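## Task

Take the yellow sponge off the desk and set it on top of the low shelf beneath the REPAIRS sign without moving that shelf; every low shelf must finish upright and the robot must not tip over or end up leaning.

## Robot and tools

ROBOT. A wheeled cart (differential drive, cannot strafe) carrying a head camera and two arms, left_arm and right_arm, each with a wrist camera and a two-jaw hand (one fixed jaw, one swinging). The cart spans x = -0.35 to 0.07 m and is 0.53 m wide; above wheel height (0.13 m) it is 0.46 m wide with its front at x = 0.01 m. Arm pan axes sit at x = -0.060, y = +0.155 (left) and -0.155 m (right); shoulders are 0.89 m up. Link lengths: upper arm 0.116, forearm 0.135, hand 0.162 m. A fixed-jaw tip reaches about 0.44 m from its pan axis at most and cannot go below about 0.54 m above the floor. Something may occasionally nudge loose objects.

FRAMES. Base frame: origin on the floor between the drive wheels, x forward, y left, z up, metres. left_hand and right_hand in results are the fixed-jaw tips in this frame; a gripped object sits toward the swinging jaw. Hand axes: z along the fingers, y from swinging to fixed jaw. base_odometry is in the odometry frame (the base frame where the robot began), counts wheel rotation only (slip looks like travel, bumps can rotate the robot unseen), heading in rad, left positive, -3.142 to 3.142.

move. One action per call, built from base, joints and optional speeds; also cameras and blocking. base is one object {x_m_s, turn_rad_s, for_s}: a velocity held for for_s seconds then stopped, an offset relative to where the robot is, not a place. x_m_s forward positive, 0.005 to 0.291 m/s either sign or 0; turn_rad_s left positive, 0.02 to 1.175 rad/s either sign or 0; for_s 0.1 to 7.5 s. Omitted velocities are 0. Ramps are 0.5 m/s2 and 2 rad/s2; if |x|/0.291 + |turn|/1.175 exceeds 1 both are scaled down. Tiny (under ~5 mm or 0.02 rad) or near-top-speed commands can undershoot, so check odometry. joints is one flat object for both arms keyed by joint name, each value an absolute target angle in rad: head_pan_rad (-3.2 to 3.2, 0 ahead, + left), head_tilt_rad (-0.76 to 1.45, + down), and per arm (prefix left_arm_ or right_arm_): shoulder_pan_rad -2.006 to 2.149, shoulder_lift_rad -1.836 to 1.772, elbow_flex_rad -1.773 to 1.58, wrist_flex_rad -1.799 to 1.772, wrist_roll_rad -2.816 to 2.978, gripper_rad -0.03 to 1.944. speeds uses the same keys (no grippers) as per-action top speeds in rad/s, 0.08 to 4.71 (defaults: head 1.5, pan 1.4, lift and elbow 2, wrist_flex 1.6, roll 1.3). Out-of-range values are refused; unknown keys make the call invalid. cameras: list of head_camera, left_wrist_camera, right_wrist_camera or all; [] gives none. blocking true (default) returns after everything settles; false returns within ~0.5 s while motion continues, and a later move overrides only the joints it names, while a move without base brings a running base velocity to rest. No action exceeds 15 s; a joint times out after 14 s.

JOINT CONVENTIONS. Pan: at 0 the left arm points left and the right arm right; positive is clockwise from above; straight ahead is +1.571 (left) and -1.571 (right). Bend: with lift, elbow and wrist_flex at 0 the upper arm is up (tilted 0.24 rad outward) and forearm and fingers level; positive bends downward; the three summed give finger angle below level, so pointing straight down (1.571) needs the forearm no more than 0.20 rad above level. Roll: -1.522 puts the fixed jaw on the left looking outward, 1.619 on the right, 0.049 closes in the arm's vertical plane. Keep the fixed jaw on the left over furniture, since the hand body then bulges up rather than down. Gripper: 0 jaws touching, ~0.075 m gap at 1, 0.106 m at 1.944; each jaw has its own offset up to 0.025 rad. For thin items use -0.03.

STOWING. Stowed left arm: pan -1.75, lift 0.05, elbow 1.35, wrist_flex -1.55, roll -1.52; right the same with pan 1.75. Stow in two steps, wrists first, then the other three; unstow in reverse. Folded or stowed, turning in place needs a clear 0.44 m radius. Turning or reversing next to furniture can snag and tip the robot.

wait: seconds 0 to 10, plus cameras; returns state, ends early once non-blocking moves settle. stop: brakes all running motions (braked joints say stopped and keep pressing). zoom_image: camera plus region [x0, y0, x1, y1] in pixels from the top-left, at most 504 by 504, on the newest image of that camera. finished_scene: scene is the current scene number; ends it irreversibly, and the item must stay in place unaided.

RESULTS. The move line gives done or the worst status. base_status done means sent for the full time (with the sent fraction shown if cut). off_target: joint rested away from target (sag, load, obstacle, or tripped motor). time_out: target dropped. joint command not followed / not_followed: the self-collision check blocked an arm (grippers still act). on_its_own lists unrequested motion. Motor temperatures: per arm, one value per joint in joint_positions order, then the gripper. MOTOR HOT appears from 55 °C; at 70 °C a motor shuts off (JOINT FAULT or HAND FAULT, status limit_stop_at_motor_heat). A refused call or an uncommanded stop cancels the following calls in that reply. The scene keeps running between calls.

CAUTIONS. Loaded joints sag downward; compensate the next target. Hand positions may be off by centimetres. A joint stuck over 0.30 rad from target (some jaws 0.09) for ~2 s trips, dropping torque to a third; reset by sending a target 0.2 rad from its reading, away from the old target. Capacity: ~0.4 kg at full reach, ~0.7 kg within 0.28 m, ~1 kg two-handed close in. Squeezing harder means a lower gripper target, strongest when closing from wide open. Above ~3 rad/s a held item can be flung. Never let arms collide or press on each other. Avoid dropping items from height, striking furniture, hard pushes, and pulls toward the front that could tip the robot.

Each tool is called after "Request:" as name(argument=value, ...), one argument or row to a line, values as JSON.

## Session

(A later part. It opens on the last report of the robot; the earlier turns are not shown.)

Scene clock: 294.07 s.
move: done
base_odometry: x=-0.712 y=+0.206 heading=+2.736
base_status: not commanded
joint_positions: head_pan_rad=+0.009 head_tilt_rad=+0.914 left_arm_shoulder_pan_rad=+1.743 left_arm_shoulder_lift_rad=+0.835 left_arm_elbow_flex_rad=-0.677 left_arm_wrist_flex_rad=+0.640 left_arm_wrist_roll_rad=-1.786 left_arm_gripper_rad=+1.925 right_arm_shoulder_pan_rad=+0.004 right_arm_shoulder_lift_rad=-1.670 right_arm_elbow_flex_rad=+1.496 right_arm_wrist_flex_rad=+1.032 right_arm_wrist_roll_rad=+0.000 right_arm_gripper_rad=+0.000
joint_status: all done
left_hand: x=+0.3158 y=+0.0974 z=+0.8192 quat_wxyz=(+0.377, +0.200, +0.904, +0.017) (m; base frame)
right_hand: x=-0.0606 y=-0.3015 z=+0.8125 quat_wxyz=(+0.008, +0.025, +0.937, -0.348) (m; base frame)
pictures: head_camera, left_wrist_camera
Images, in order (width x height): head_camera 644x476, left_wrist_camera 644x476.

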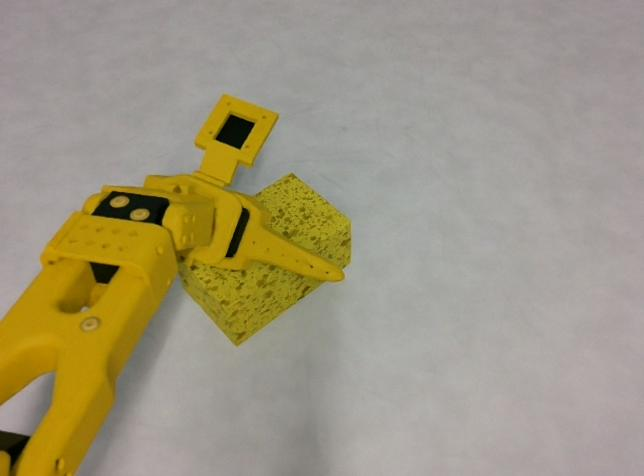

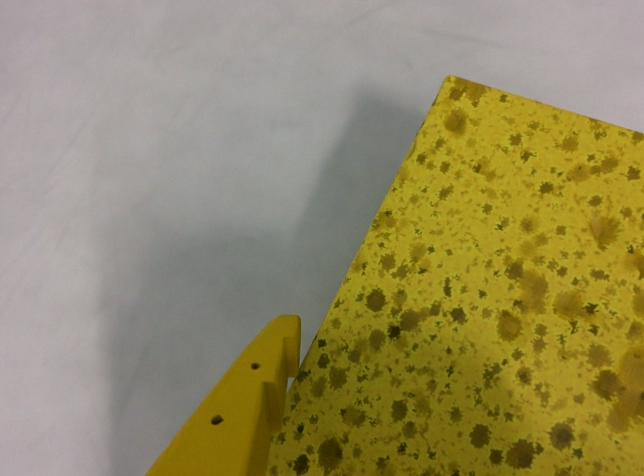

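Request:
move(
  joints={"left_arm_gripper_rad": 0.7},
  cameras=["left_wrist_camera", "head_camera"],
)

Scene clock: 300.10 s.
move: done
base_odometry: x=-0.712 y=+0.206 heading=+2.736
base_status: not commanded
joint_positions: head_pan_rad=+0.009 head_tilt_rad=+0.914 left_arm_shoulder_pan_rad=+1.752 left_arm_shoulder_lift_rad=+0.835 left_arm_elbow_flex_rad=-0.688 left_arm_wrist_flex_rad=+0.637 left_arm_wrist_roll_rad=-1.777 left_arm_gripper_rad=+0.710 right_arm_shoulder_pan_rad=+0.004 right_arm_shoulder_lift_rad=-1.670 right_arm_elbow_flex_rad=+1.496 right_arm_wrist_flex_rad=+1.032 right_arm_wrist_roll_rad=+0.000 right_arm_gripper_rad=+0.000
joint_status: all done
left_hand: x=+0.3169 y=+0.0936 z=+0.8221 quat_wxyz=(+0.383, +0.200, +0.902, +0.014) (m; base frame)
right_hand: x=-0.0606 y=-0.3015 z=+0.8125 quat_wxyz=(+0.008, +0.025, +0.937, -0.348) (m; base frame)
pictures: head_camera, left_wrist_camera
Images, in order (width x height): head_camera 644x476, left_wrist_camera 644x476.

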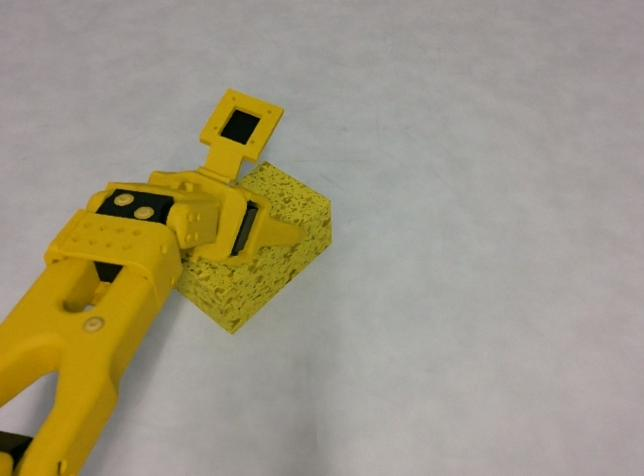

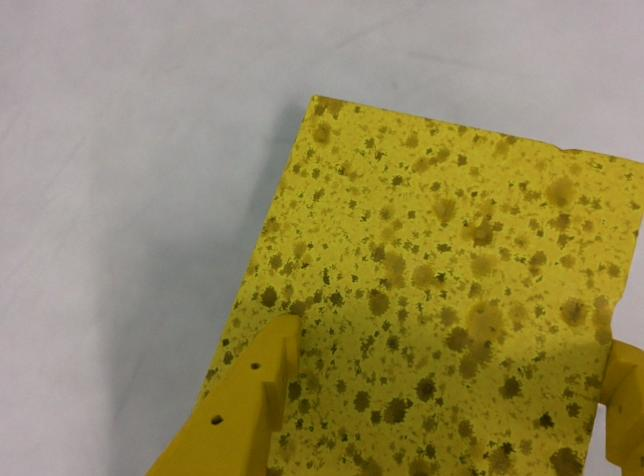

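Request:
move(
  joints={"left_arm_gripper_rad": 1.94, "left_arm_shoulder_lift_rad": 0.6},
)

Request:
move(
  joints={"left_arm_shoulder_pan_rad": 1.665, "left_arm_wrist_roll_rad": -1.6},
  cameras=["left_wrist_camera"],
)

Request:
move(
  joints={"left_arm_shoulder_lift_rad": 0.85, "left_arm_elbow_flex_rad": -0.72, "left_arm_wrist_flex_rad": 0.63},
  speeds={"left_arm_shoulder_lift_rad": 0.25},
  cameras=["left_wrist_camera", "head_camera"],
)

Scene clock: 315.73 s.
move: done
base_odometry: x=-0.712 y=+0.206 heading=+2.736
base_status: not commanded
joint_positions: head_pan_rad=+0.009 head_tilt_rad=+0.914 left_arm_shoulder_pan_rad=+1.744 left_arm_shoulder_lift_rad=+0.668 left_arm_elbow_flex_rad=-0.688 left_arm_wrist_flex_rad=+0.637 left_arm_wrist_roll_rad=-1.786 left_arm_gripper_rad=+1.925 right_arm_shoulder_pan_rad=+0.004 right_arm_shoulder_lift_rad=-1.670 right_arm_elbow_flex_rad=+1.496 right_arm_wrist_flex_rad=+1.032 right_arm_wrist_roll_rad=+0.000 right_arm_gripper_rad=+0.000
joint_status: all done
left_hand: x=+0.3244 y=+0.0953 z=+0.8817 quat_wxyz=(+0.459, +0.193, +0.867, +0.021) (m; base frame)
right_hand: x=-0.0606 y=-0.3015 z=+0.8125 quat_wxyz=(+0.008, +0.025, +0.937, -0.348) (m; base frame)
pictures: none

Scene clock: 316.70 s.
move: done
base_odometry: x=-0.712 y=+0.206 heading=+2.736
base_status: not commanded
joint_positions: head_pan_rad=+0.009 head_tilt_rad=+0.914 left_arm_shoulder_pan_rad=+1.668 left_arm_shoulder_lift_rad=+0.668 left_arm_elbow_flex_rad=-0.688 left_arm_wrist_flex_rad=+0.637 left_arm_wrist_roll_rad=-1.607 left_arm_gripper_rad=+1.925 right_arm_shoulder_pan_rad=+0.004 right_arm_shoulder_lift_rad=-1.670 right_arm_elbow_flex_rad=+1.496 right_arm_wrist_flex_rad=+1.032 right_arm_wrist_roll_rad=+0.000 right_arm_gripper_rad=+0.000
joint_status: all done
left_hand: x=+0.3270 y=+0.1252 z=+0.8805 quat_wxyz=(+0.459, +0.081, +0.885, -0.003) (m; base frame)
right_hand: x=-0.0606 y=-0.3015 z=+0.8125 quat_wxyz=(+0.008, +0.025, +0.937, -0.348) (m; base frame)
pictures: left_wrist_camera
Images, in order (width x height): left_wrist_camera 644x476.

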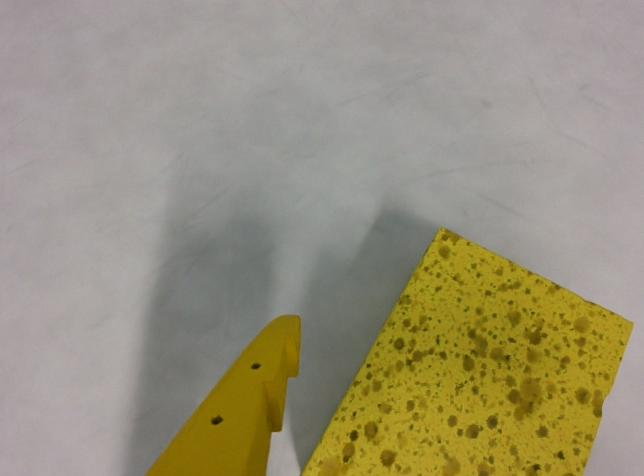

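Scene clock: 318.17 s.
move: done
base_odometry: x=-0.712 y=+0.206 heading=+2.736
base_status: not commanded
joint_positions: head_pan_rad=+0.009 head_tilt_rad=+0.914 left_arm_shoulder_pan_rad=+1.668 left_arm_shoulder_lift_rad=+0.866 left_arm_elbow_flex_rad=-0.688 left_arm_wrist_flex_rad=+0.637 left_arm_wrist_roll_rad=-1.607 left_arm_gripper_rad=+1.925 right_arm_shoulder_pan_rad=+0.004 right_arm_shoulder_lift_rad=-1.670 right_arm_elbow_flex_rad=+1.496 right_arm_wrist_flex_rad=+1.032 right_arm_wrist_roll_rad=+0.000 right_arm_gripper_rad=+0.000
joint_status: all done
left_hand: x=+0.3174 y=+0.1261 z=+0.8105 quat_wxyz=(+0.369, +0.084, +0.926, -0.002) (m; base frame)
right_hand: x=-0.0606 y=-0.3015 z=+0.8125 quat_wxyz=(+0.008, +0.025, +0.937, -0.348) (m; base frame)
pictures: head_camera, left_wrist_camera
Images, in order (width x height): head_camera 644x476, left_wrist_camera 644x476.

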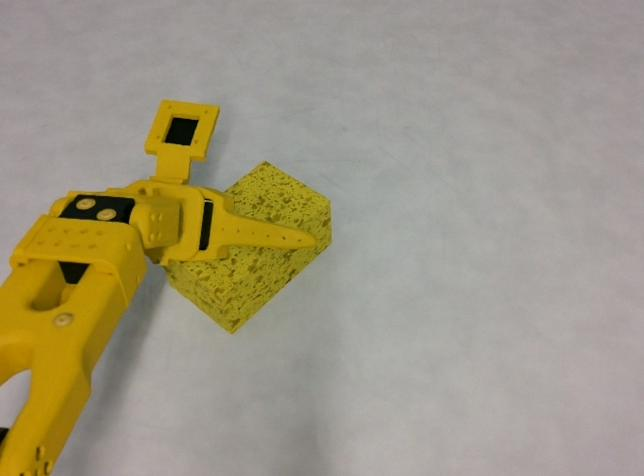

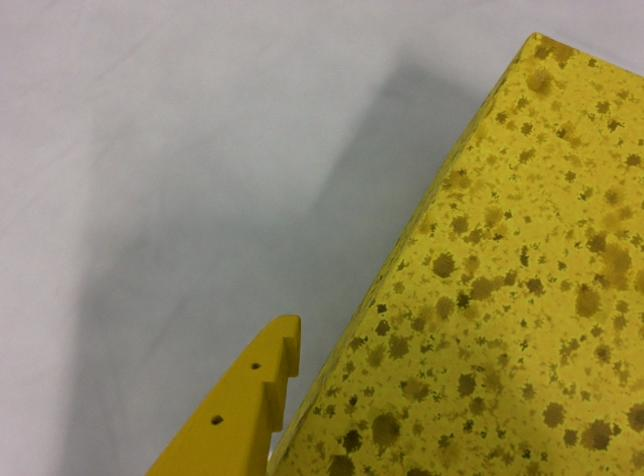

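Request:
move(
  joints={"left_arm_gripper_rad": 0.75, "left_arm_shoulder_lift_rad": 0.875},
  cameras=["left_wrist_camera", "head_camera"],
)

Scene clock: 326.83 s.
move: off_target
base_odometry: x=-0.712 y=+0.206 heading=+2.736
base_status: not commanded
joint_positions: head_pan_rad=+0.009 head_tilt_rad=+0.914 left_arm_shoulder_pan_rad=+1.672 left_arm_shoulder_lift_rad=+0.889 left_arm_elbow_flex_rad=-0.707 left_arm_wrist_flex_rad=+0.625 left_arm_wrist_roll_rad=-1.598 left_arm_gripper_rad=+0.922 right_arm_shoulder_pan_rad=+0.004 right_arm_shoulder_lift_rad=-1.670 right_arm_elbow_flex_rad=+1.496 right_arm_wrist_flex_rad=+1.032 right_arm_wrist_roll_rad=+0.000 right_arm_gripper_rad=+0.000
joint_status: left_arm_gripper_rad off_target (ended at +0.922, target +0.750); the others done
left_hand: x=+0.3192 y=+0.1242 z=+0.8082 quat_wxyz=(+0.373, +0.082, +0.924, -0.005) (m; base frame)
right_hand: x=-0.0606 y=-0.3015 z=+0.8125 quat_wxyz=(+0.008, +0.025, +0.937, -0.348) (m; base frame)
pictures: head_camera, left_wrist_camera
Images, in order (width x height): head_camera 644x476, left_wrist_camera 644x476.

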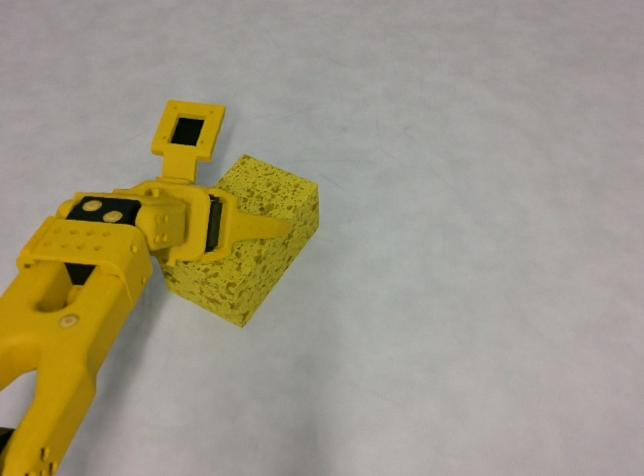

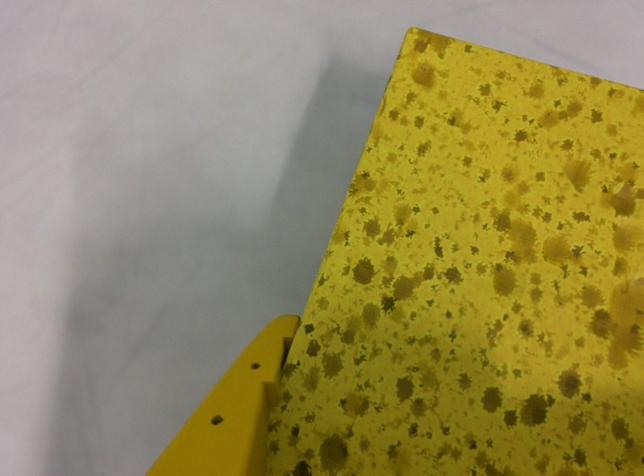

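Request:
move(
  joints={"left_arm_gripper_rad": 0.84, "left_arm_shoulder_lift_rad": 0.45, "left_arm_elbow_flex_rad": -0.8, "left_arm_wrist_flex_rad": 0.9},
  speeds={"left_arm_shoulder_lift_rad": 0.5, "left_arm_elbow_flex_rad": 0.12, "left_arm_wrist_flex_rad": 0.33},
  cameras=["left_wrist_camera", "head_camera"],
)

Scene clock: 334.63 s.
move: done
base_odometry: x=-0.712 y=+0.206 heading=+2.736
base_status: not commanded
joint_positions: head_pan_rad=+0.009 head_tilt_rad=+0.914 left_arm_shoulder_pan_rad=+1.665 left_arm_shoulder_lift_rad=+0.514 left_arm_elbow_flex_rad=-0.765 left_arm_wrist_flex_rad=+0.898 left_arm_wrist_roll_rad=-1.601 left_arm_gripper_rad=+0.845 right_arm_shoulder_pan_rad=+0.003 right_arm_shoulder_lift_rad=-1.670 right_arm_elbow_flex_rad=+1.496 right_arm_wrist_flex_rad=+1.032 right_arm_wrist_roll_rad=+0.000 right_arm_gripper_rad=+0.000
joint_status: all done
left_hand: x=+0.3070 y=+0.1283 z=+0.9202 quat_wxyz=(+0.445, +0.077, +0.892, -0.003) (m; base frame)
right_hand: x=-0.0604 y=-0.3015 z=+0.8125 quat_wxyz=(+0.008, +0.024, +0.937, -0.348) (m; base frame)
pictures: head_camera, left_wrist_camera
Images, in order (width x height): head_camera 644x476, left_wrist_camera 644x476.

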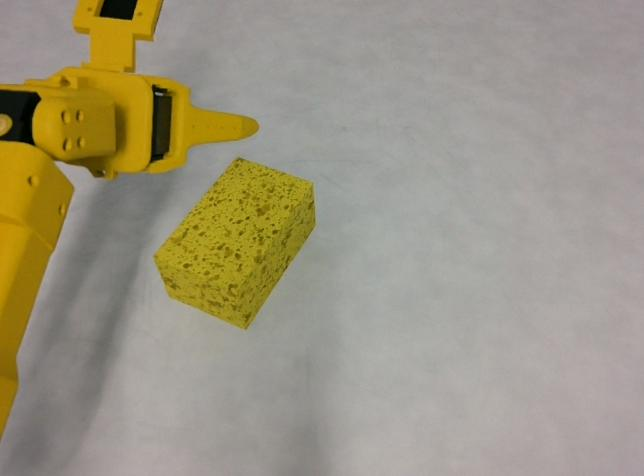

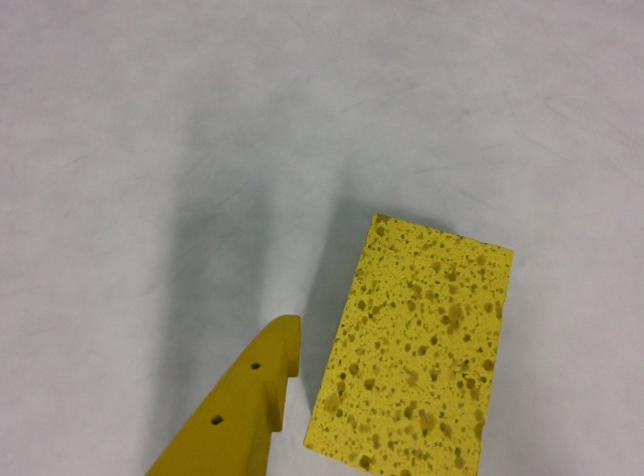

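Request:
move(
  joints={"left_arm_gripper_rad": 1.94, "left_arm_shoulder_pan_rad": 1.65, "left_arm_wrist_roll_rad": -1.56},
)

Request:
move(
  joints={"left_arm_shoulder_lift_rad": 0.91, "left_arm_elbow_flex_rad": -0.63, "left_arm_wrist_flex_rad": 0.53},
  speeds={"left_arm_shoulder_lift_rad": 0.25, "left_arm_elbow_flex_rad": 0.1, "left_arm_wrist_flex_rad": 0.23},
  cameras=["left_wrist_camera", "head_camera"],
)

Scene clock: 346.60 s.
move: done
base_odometry: x=-0.712 y=+0.206 heading=+2.736
base_status: not commanded
joint_positions: head_pan_rad=+0.009 head_tilt_rad=+0.914 left_arm_shoulder_pan_rad=+1.651 left_arm_shoulder_lift_rad=+0.514 left_arm_elbow_flex_rad=-0.765 left_arm_wrist_flex_rad=+0.898 left_arm_wrist_roll_rad=-1.567 left_arm_gripper_rad=+1.925 right_arm_shoulder_pan_rad=+0.003 right_arm_shoulder_lift_rad=-1.670 right_arm_elbow_flex_rad=+1.496 right_arm_wrist_flex_rad=+1.032 right_arm_wrist_roll_rad=+0.000 right_arm_gripper_rad=+0.000
joint_status: all done
left_hand: x=+0.3071 y=+0.1334 z=+0.9200 quat_wxyz=(+0.445, +0.056, +0.894, -0.008) (m; base frame)
right_hand: x=-0.0604 y=-0.3015 z=+0.8125 quat_wxyz=(+0.008, +0.024, +0.937, -0.348) (m; base frame)
pictures: none

Scene clock: 348.90 s.
move: done
base_odometry: x=-0.712 y=+0.206 heading=+2.736
base_status: not commanded
joint_positions: head_pan_rad=+0.009 head_tilt_rad=+0.914 left_arm_shoulder_pan_rad=+1.648 left_arm_shoulder_lift_rad=+0.924 left_arm_elbow_flex_rad=-0.627 left_arm_wrist_flex_rad=+0.542 left_arm_wrist_roll_rad=-1.567 left_arm_gripper_rad=+1.925 right_arm_shoulder_pan_rad=+0.003 right_arm_shoulder_lift_rad=-1.670 right_arm_elbow_flex_rad=+1.496 right_arm_wrist_flex_rad=+1.032 right_arm_wrist_roll_rad=+0.000 right_arm_gripper_rad=+0.000
joint_status: all done
left_hand: x=+0.3145 y=+0.1339 z=+0.7856 quat_wxyz=(+0.358, +0.057, +0.932, -0.006) (m; base frame)
right_hand: x=-0.0604 y=-0.3015 z=+0.8125 quat_wxyz=(+0.008, +0.024, +0.937, -0.348) (m; base frame)
pictures: head_camera, left_wrist_camera
Images, in order (width x height): head_camera 644x476, left_wrist_camera 644x476.

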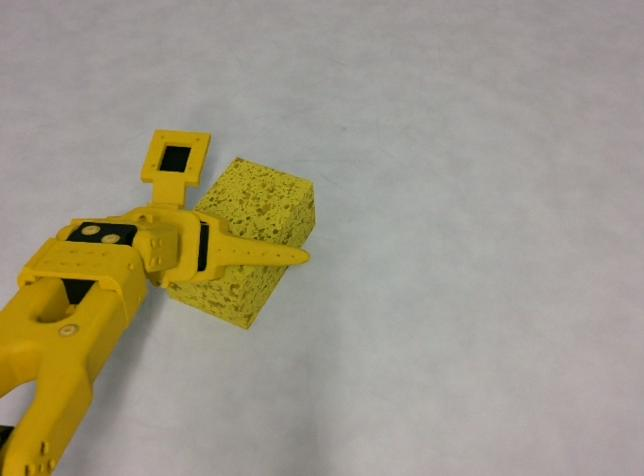

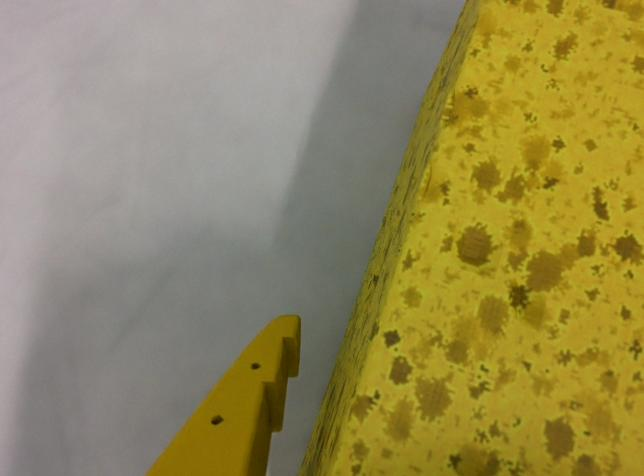

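Request:
move(
  joints={"left_arm_gripper_rad": 0.72},
  cameras=["left_wrist_camera"],
)

Request:
move(
  joints={"left_arm_shoulder_lift_rad": 0.4, "left_arm_elbow_flex_rad": -0.75, "left_arm_wrist_flex_rad": 0.9},
  speeds={"left_arm_shoulder_lift_rad": 0.5, "left_arm_elbow_flex_rad": 0.12, "left_arm_wrist_flex_rad": 0.33},
  cameras=["left_wrist_camera", "head_camera"],
)

Scene clock: 356.70 s.
move: off_target
base_odometry: x=-0.712 y=+0.206 heading=+2.736
base_status: not commanded
joint_positions: head_pan_rad=+0.009 head_tilt_rad=+0.914 left_arm_shoulder_pan_rad=+1.657 left_arm_shoulder_lift_rad=+0.907 left_arm_elbow_flex_rad=-0.635 left_arm_wrist_flex_rad=+0.527 left_arm_wrist_roll_rad=-1.558 left_arm_gripper_rad=+0.982 right_arm_shoulder_pan_rad=+0.003 right_arm_shoulder_lift_rad=-1.670 right_arm_elbow_flex_rad=+1.496 right_arm_wrist_flex_rad=+1.032 right_arm_wrist_roll_rad=+0.000 right_arm_gripper_rad=+0.000
joint_status: left_arm_gripper_rad off_target (ended at +0.982, target +0.720)
left_hand: x=+0.3189 y=+0.1301 z=+0.7949 quat_wxyz=(+0.376, +0.056, +0.925, -0.009) (m; base frame)
right_hand: x=-0.0604 y=-0.3015 z=+0.8125 quat_wxyz=(+0.008, +0.024, +0.937, -0.348) (m; base frame)
pictures: left_wrist_camera
Images, in order (width x height): left_wrist_camera 644x476.

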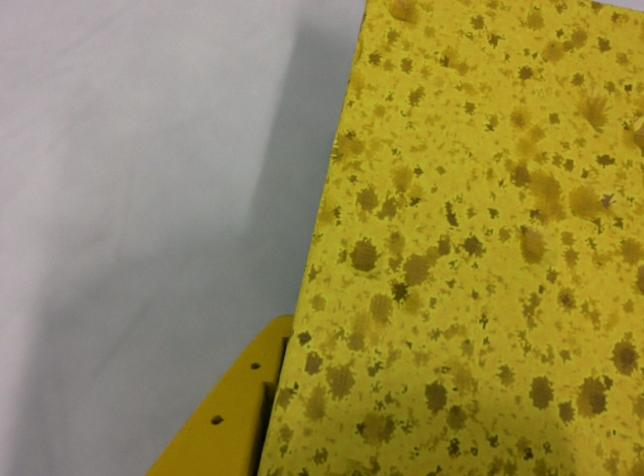

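Scene clock: 358.33 s.
move: done
base_odometry: x=-0.712 y=+0.206 heading=+2.736
base_status: not commanded
joint_positions: head_pan_rad=+0.009 head_tilt_rad=+0.914 left_arm_shoulder_pan_rad=+1.655 left_arm_shoulder_lift_rad=+0.470 left_arm_elbow_flex_rad=-0.711 left_arm_wrist_flex_rad=+0.898 left_arm_wrist_roll_rad=-1.567 left_arm_gripper_rad=+0.976 right_arm_shoulder_pan_rad=+0.003 right_arm_shoulder_lift_rad=-1.670 right_arm_elbow_flex_rad=+1.496 right_arm_wrist_flex_rad=+1.032 right_arm_wrist_roll_rad=+0.000 right_arm_gripper_rad=+0.000
joint_status: all done
left_hand: x=+0.3027 y=+0.1320 z=+0.9211 quat_wxyz=(+0.441, +0.058, +0.895, -0.009) (m; base frame)
right_hand: x=-0.0604 y=-0.3015 z=+0.8125 quat_wxyz=(+0.008, +0.024, +0.937, -0.348) (m; base frame)
pictures: head_camera, left_wrist_camera
Images, in order (width x height): head_camera 644x476, left_wrist_camera 644x476.

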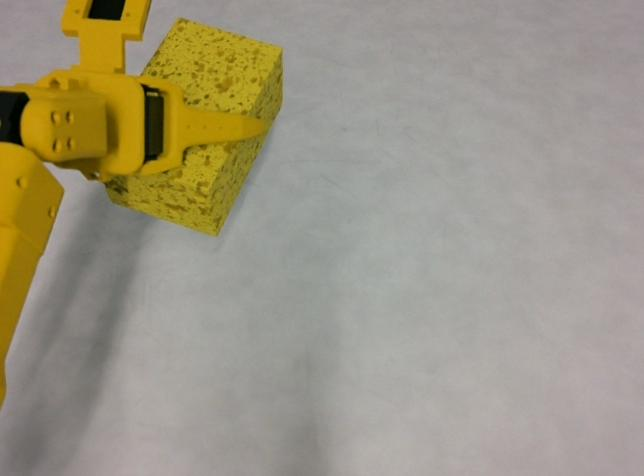

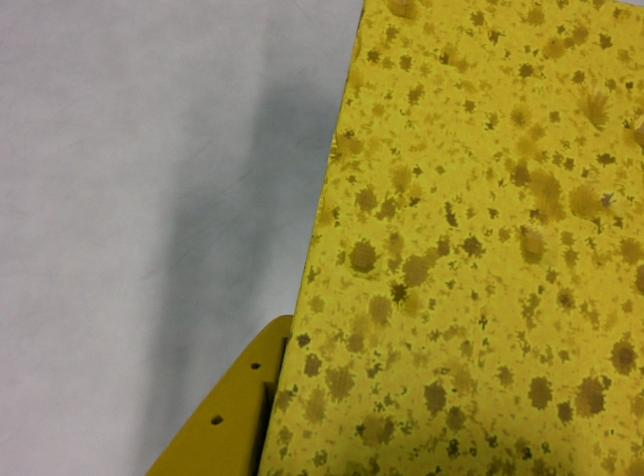

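Request:
move(
  base={"x_m_s": -0.25, "for_s": 3.3},
  joints={"left_arm_gripper_rad": 0.88, "head_tilt_rad": 0.75},
)

Request:
move(
  base={"turn_rad_s": 0.6, "for_s": 2.47},
  cameras=["head_camera", "left_wrist_camera"],
)

Scene clock: 379.03 s.
move: off_target
base_odometry: x=+0.048 y=-0.118 heading=+2.739
base_status: done (sent for 3.3 of 3.3 s)
joint_positions: head_pan_rad=+0.009 head_tilt_rad=+0.763 left_arm_shoulder_pan_rad=+1.655 left_arm_shoulder_lift_rad=+0.470 left_arm_elbow_flex_rad=-0.711 left_arm_wrist_flex_rad=+0.898 left_arm_wrist_roll_rad=-1.567 left_arm_gripper_rad=+0.976 right_arm_shoulder_pan_rad=-0.002 right_arm_shoulder_lift_rad=-1.670 right_arm_elbow_flex_rad=+1.496 right_arm_wrist_flex_rad=+1.032 right_arm_wrist_roll_rad=+0.000 right_arm_gripper_rad=+0.000
joint_status: left_arm_gripper_rad off_target (ended at +0.976, target +0.880); the others done
left_hand: x=+0.3027 y=+0.1320 z=+0.9211 quat_wxyz=(+0.441, +0.058, +0.895, -0.009) (m; base frame)
right_hand: x=-0.0597 y=-0.3015 z=+0.8125 quat_wxyz=(+0.009, +0.022, +0.937, -0.348) (m; base frame)
pictures: none

Scene clock: 382.23 s.
move: done
base_odometry: x=+0.048 y=-0.118 heading=-2.067
base_status: done (sent for 2.47 of 2.47 s)
joint_positions: head_pan_rad=+0.009 head_tilt_rad=+0.763 left_arm_shoulder_pan_rad=+1.649 left_arm_shoulder_lift_rad=+0.470 left_arm_elbow_flex_rad=-0.711 left_arm_wrist_flex_rad=+0.898 left_arm_wrist_roll_rad=-1.567 left_arm_gripper_rad=+0.976 right_arm_shoulder_pan_rad=+0.000 right_arm_shoulder_lift_rad=-1.670 right_arm_elbow_flex_rad=+1.496 right_arm_wrist_flex_rad=+1.032 right_arm_wrist_roll_rad=+0.000 right_arm_gripper_rad=+0.000
joint_status: not commanded
left_hand: x=+0.3028 y=+0.1343 z=+0.9211 quat_wxyz=(+0.441, +0.055, +0.896, -0.007) (m; base frame)
right_hand: x=-0.0600 y=-0.3015 z=+0.8125 quat_wxyz=(+0.009, +0.023, +0.937, -0.348) (m; base frame)
pictures: head_camera, left_wrist_camera
Images, in order (width x height): head_camera 644x476, left_wrist_camera 644x476.

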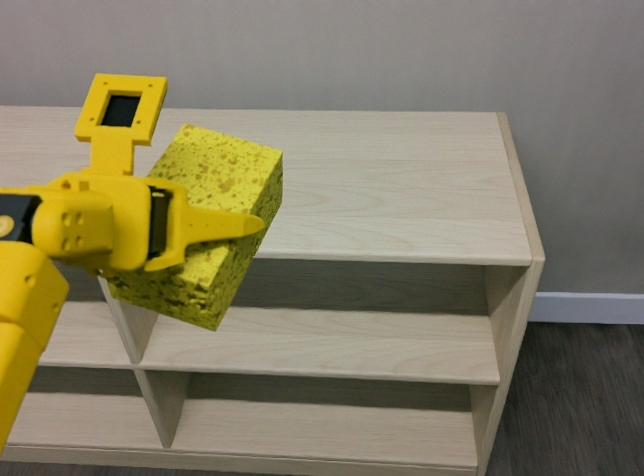

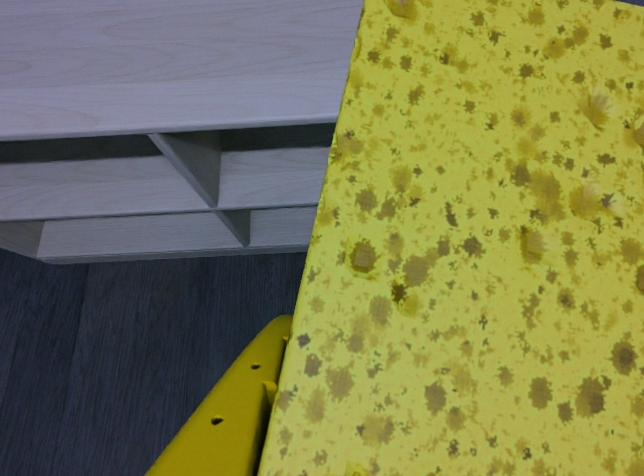

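Request:
move(
  base={"x_m_s": 0.25, "for_s": 1.92},
  joints={"head_tilt_rad": 1.3},
  cameras=["head_camera", "left_wrist_camera"],
)

Scene clock: 402.27 s.
move: done
base_odometry: x=-0.182 y=-0.544 heading=-2.068
base_status: done (sent for 1.93 of 1.93 s)
joint_positions: head_pan_rad=+0.009 head_tilt_rad=+1.295 left_arm_shoulder_pan_rad=+1.649 left_arm_shoulder_lift_rad=+0.468 left_arm_elbow_flex_rad=-0.711 left_arm_wrist_flex_rad=+0.898 left_arm_wrist_roll_rad=-1.567 left_arm_gripper_rad=+0.976 right_arm_shoulder_pan_rad=+0.003 right_arm_shoulder_lift_rad=-1.670 right_arm_elbow_flex_rad=+1.496 right_arm_wrist_flex_rad=+1.032 right_arm_wrist_roll_rad=+0.000 right_arm_gripper_rad=+0.000
joint_status: all done
left_hand: x=+0.3028 y=+0.1343 z=+0.9216 quat_wxyz=(+0.442, +0.055, +0.895, -0.007) (m; base frame)
right_hand: x=-0.0604 y=-0.3015 z=+0.8125 quat_wxyz=(+0.008, +0.024, +0.937, -0.348) (m; base frame)
pictures: head_camera, left_wrist_camera
Images, in order (width x height): head_camera 644x476, left_wrist_camera 644x476.

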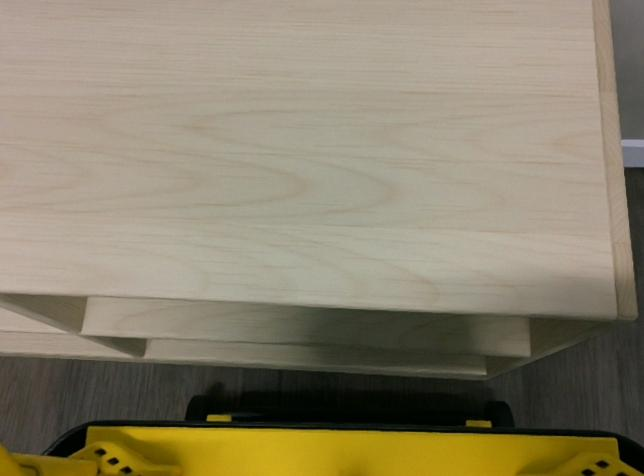

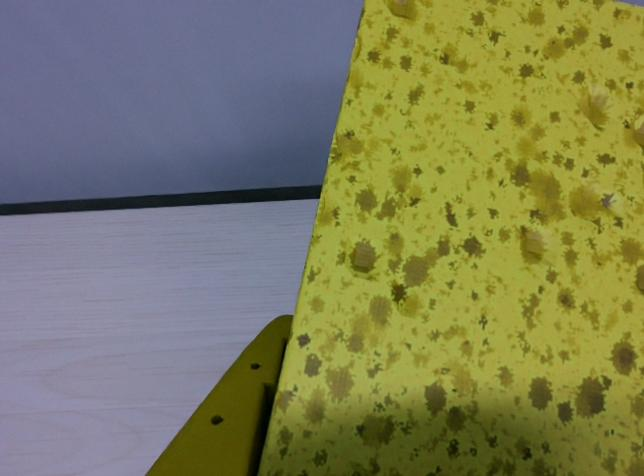

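Request:
move(
  joints={"left_arm_shoulder_lift_rad": 0.77, "left_arm_elbow_flex_rad": 0.36, "left_arm_wrist_flex_rad": -0.16, "head_tilt_rad": 0.95},
  speeds={"left_arm_shoulder_lift_rad": 0.3, "left_arm_elbow_flex_rad": 0.9, "left_arm_wrist_flex_rad": 0.9},
  cameras=["head_camera"],
)

Request:
move(
  joints={"left_arm_shoulder_lift_rad": 1.4, "left_arm_elbow_flex_rad": -0.12, "left_arm_wrist_flex_rad": -0.25},
  speeds={"left_arm_shoulder_lift_rad": 0.5, "left_arm_elbow_flex_rad": 0.4, "left_arm_wrist_flex_rad": 0.1},
  cameras=["head_camera", "left_wrist_camera"],
)

Scene clock: 426.50 s.
move: done
base_odometry: x=-0.182 y=-0.544 heading=-2.068
base_status: not commanded
joint_positions: head_pan_rad=+0.009 head_tilt_rad=+0.963 left_arm_shoulder_pan_rad=+1.649 left_arm_shoulder_lift_rad=+0.780 left_arm_elbow_flex_rad=+0.359 left_arm_wrist_flex_rad=-0.147 left_arm_wrist_roll_rad=-1.567 left_arm_gripper_rad=+0.976 right_arm_shoulder_pan_rad=+0.003 right_arm_shoulder_lift_rad=-1.670 right_arm_elbow_flex_rad=+1.496 right_arm_wrist_flex_rad=+1.032 right_arm_wrist_roll_rad=+0.000 right_arm_gripper_rad=+0.000
joint_status: all done
left_hand: x=+0.2182 y=+0.1409 z=+0.6996 quat_wxyz=(+0.285, +0.059, +0.957, -0.005) (m; base frame)
right_hand: x=-0.0604 y=-0.3015 z=+0.8125 quat_wxyz=(+0.008, +0.024, +0.937, -0.348) (m; base frame)
pictures: head_camera
Images, in order (width x height): head_camera 644x476.

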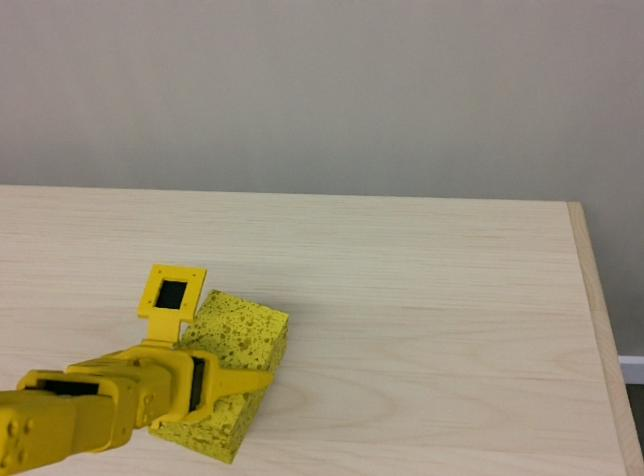

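Scene clock: 428.20 s.
move: done
base_odometry: x=-0.182 y=-0.544 heading=-2.068
base_status: not commanded
joint_positions: head_pan_rad=+0.009 head_tilt_rad=+0.963 left_arm_shoulder_pan_rad=+1.646 left_arm_shoulder_lift_rad=+1.340 left_arm_elbow_flex_rad=-0.122 left_arm_wrist_flex_rad=-0.253 left_arm_wrist_roll_rad=-1.558 left_arm_gripper_rad=+0.977 right_arm_shoulder_pan_rad=+0.001 right_arm_shoulder_lift_rad=-1.670 right_arm_elbow_flex_rad=+1.496 right_arm_wrist_flex_rad=+1.032 right_arm_wrist_roll_rad=+0.000 right_arm_gripper_rad=+0.000
joint_status: all done
left_hand: x=+0.2292 y=+0.1409 z=+0.6358 quat_wxyz=(+0.298, +0.053, +0.953, -0.006) (m; base frame)
right_hand: x=-0.0602 y=-0.3015 z=+0.8125 quat_wxyz=(+0.008, +0.023, +0.937, -0.348) (m; base frame)
pictures: head_camera, left_wrist_camera
Images, in order (width x height): head_camera 644x476, left_wrist_camera 644x476.

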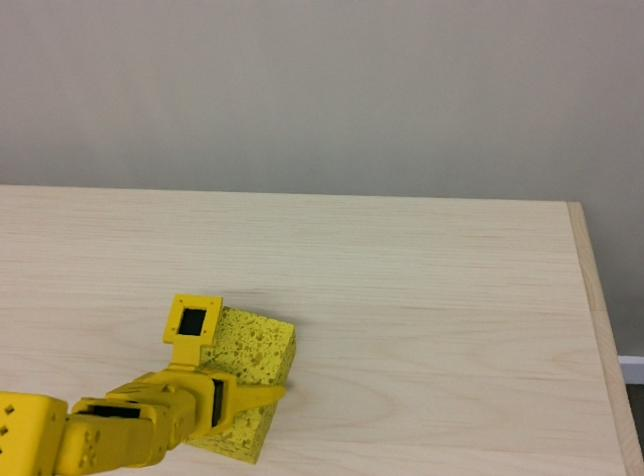

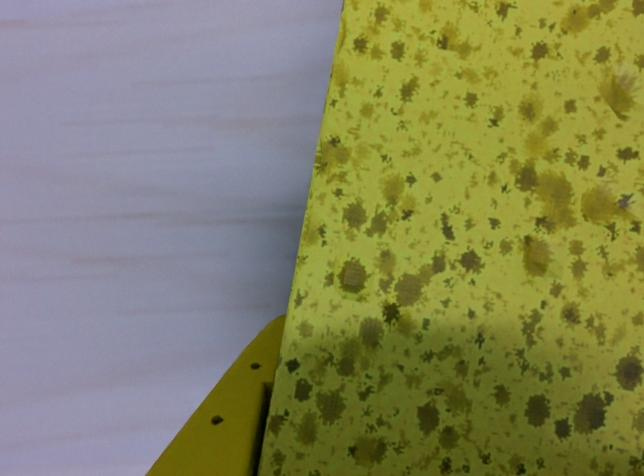

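Request:
move(
  joints={"left_arm_shoulder_lift_rad": 1.49, "left_arm_elbow_flex_rad": -0.08, "left_arm_wrist_flex_rad": -0.55},
  speeds={"left_arm_shoulder_lift_rad": 0.15, "left_arm_wrist_flex_rad": 0.3},
  cameras=["head_camera", "left_wrist_camera"],
)

Scene clock: 439.77 s.
move: done
base_odometry: x=-0.182 y=-0.544 heading=-2.068
base_status: not commanded
joint_positions: head_pan_rad=+0.009 head_tilt_rad=+0.963 left_arm_shoulder_pan_rad=+1.654 left_arm_shoulder_lift_rad=+1.430 left_arm_elbow_flex_rad=-0.101 left_arm_wrist_flex_rad=-0.550 left_arm_wrist_roll_rad=-1.558 left_arm_gripper_rad=+0.977 right_arm_shoulder_pan_rad=+0.001 right_arm_shoulder_lift_rad=-1.670 right_arm_elbow_flex_rad=+1.496 right_arm_wrist_flex_rad=+1.032 right_arm_wrist_roll_rad=+0.000 right_arm_gripper_rad=+0.000
joint_status: all done
left_hand: x=+0.2369 y=+0.1381 z=+0.6395 quat_wxyz=(+0.385, +0.055, +0.921, -0.009) (m; base frame)
right_hand: x=-0.0602 y=-0.3015 z=+0.8125 quat_wxyz=(+0.008, +0.023, +0.937, -0.348) (m; base frame)
pictures: head_camera, left_wrist_camera
Images, in order (width x height): head_camera 644x476, left_wrist_camera 644x476.

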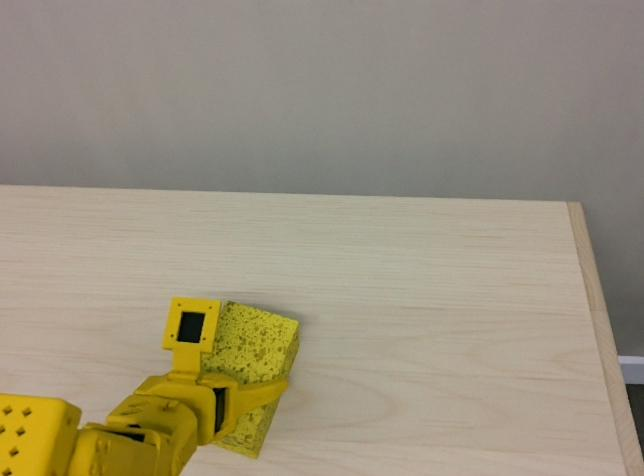

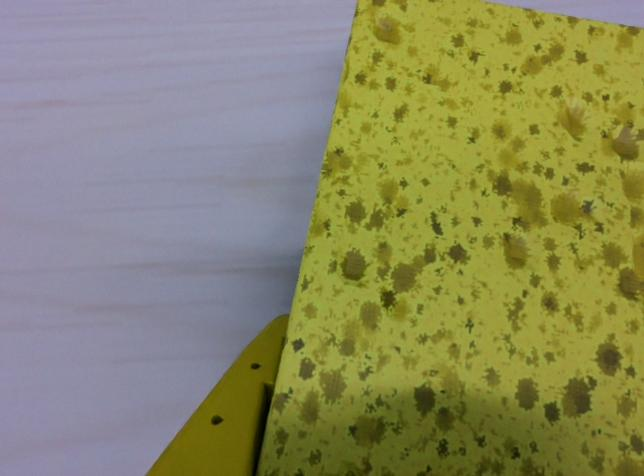

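Request:
move(
  joints={"left_arm_gripper_rad": 1.12},
)

Request:
move(
  joints={"left_arm_gripper_rad": 1.9},
)

Request:
move(
  joints={"left_arm_shoulder_lift_rad": 0.8, "left_arm_elbow_flex_rad": 0.3, "left_arm_wrist_flex_rad": -0.2},
  speeds={"left_arm_shoulder_lift_rad": 1.0, "left_arm_elbow_flex_rad": 0.6, "left_arm_wrist_flex_rad": 0.5},
  cameras=["head_camera", "left_wrist_camera"],
)

Scene clock: 449.43 s.
move: done
base_odometry: x=-0.182 y=-0.544 heading=-2.068
base_status: not commanded
joint_positions: head_pan_rad=+0.009 head_tilt_rad=+0.963 left_arm_shoulder_pan_rad=+1.645 left_arm_shoulder_lift_rad=+1.441 left_arm_elbow_flex_rad=-0.101 left_arm_wrist_flex_rad=-0.552 left_arm_wrist_roll_rad=-1.558 left_arm_gripper_rad=+1.117 right_arm_shoulder_pan_rad=+0.001 right_arm_shoulder_lift_rad=-1.670 right_arm_elbow_flex_rad=+1.496 right_arm_wrist_flex_rad=+1.032 right_arm_wrist_roll_rad=+0.000 right_arm_gripper_rad=+0.000
joint_status: all done
left_hand: x=+0.2345 y=+0.1410 z=+0.6368 quat_wxyz=(+0.381, +0.051, +0.923, -0.007) (m; base frame)
right_hand: x=-0.0602 y=-0.3015 z=+0.8125 quat_wxyz=(+0.008, +0.023, +0.937, -0.348) (m; base frame)
pictures: none

Scene clock: 450.67 s.
move: done
base_odometry: x=-0.182 y=-0.544 heading=-2.068
base_status: not commanded
joint_positions: head_pan_rad=+0.009 head_tilt_rad=+0.963 left_arm_shoulder_pan_rad=+1.648 left_arm_shoulder_lift_rad=+1.496 left_arm_elbow_flex_rad=-0.082 left_arm_wrist_flex_rad=-0.541 left_arm_wrist_roll_rad=-1.561 left_arm_gripper_rad=+1.891 right_arm_shoulder_pan_rad=+0.000 right_arm_shoulder_lift_rad=-1.670 right_arm_elbow_flex_rad=+1.496 right_arm_wrist_flex_rad=+1.032 right_arm_wrist_roll_rad=+0.000 right_arm_gripper_rad=+0.000
joint_status: all done
left_hand: x=+0.2140 y=+0.1417 z=+0.6191 quat_wxyz=(+0.342, +0.054, +0.938, -0.007) (m; base frame)
right_hand: x=-0.0600 y=-0.3015 z=+0.8125 quat_wxyz=(+0.009, +0.023, +0.937, -0.348) (m; base frame)
pictures: none

Scene clock: 452.00 s.
move: done
base_odometry: x=-0.182 y=-0.544 heading=-2.068
base_status: not commanded
joint_positions: head_pan_rad=+0.009 head_tilt_rad=+0.963 left_arm_shoulder_pan_rad=+1.649 left_arm_shoulder_lift_rad=+0.857 left_arm_elbow_flex_rad=+0.300 left_arm_wrist_flex_rad=-0.202 left_arm_wrist_roll_rad=-1.567 left_arm_gripper_rad=+1.891 right_arm_shoulder_pan_rad=+0.000 right_arm_shoulder_lift_rad=-1.670 right_arm_elbow_flex_rad=+1.496 right_arm_wrist_flex_rad=+1.032 right_arm_wrist_roll_rad=+0.000 right_arm_gripper_rad=+0.000
joint_status: all done
left_hand: x=+0.2256 y=+0.1403 z=+0.6943 quat_wxyz=(+0.303, +0.059, +0.951, -0.005) (m; base frame)
right_hand: x=-0.0600 y=-0.3015 z=+0.8125 quat_wxyz=(+0.009, +0.023, +0.937, -0.348) (m; base frame)
pictures: head_camera, left_wrist_camera
Images, in order (width x height): head_camera 644x476, left_wrist_camera 644x476.

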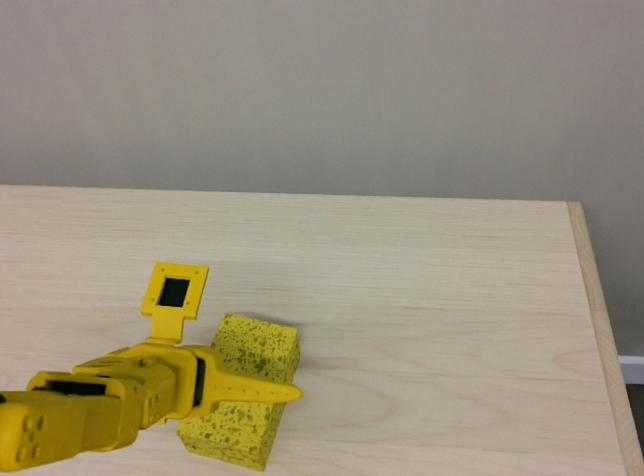

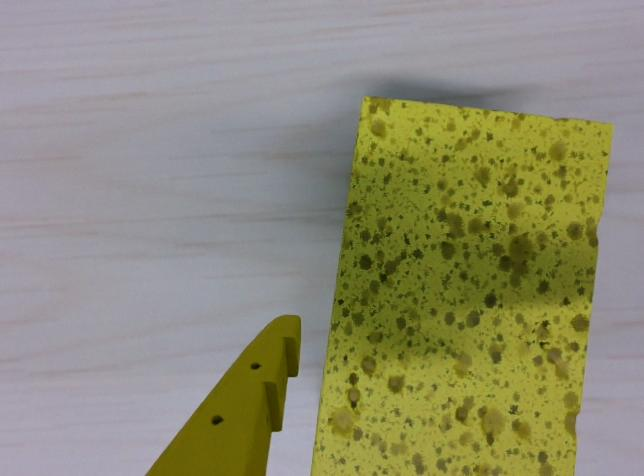

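Request:
finished_scene(
  scene=2,
)

The scene is finished: the task was done.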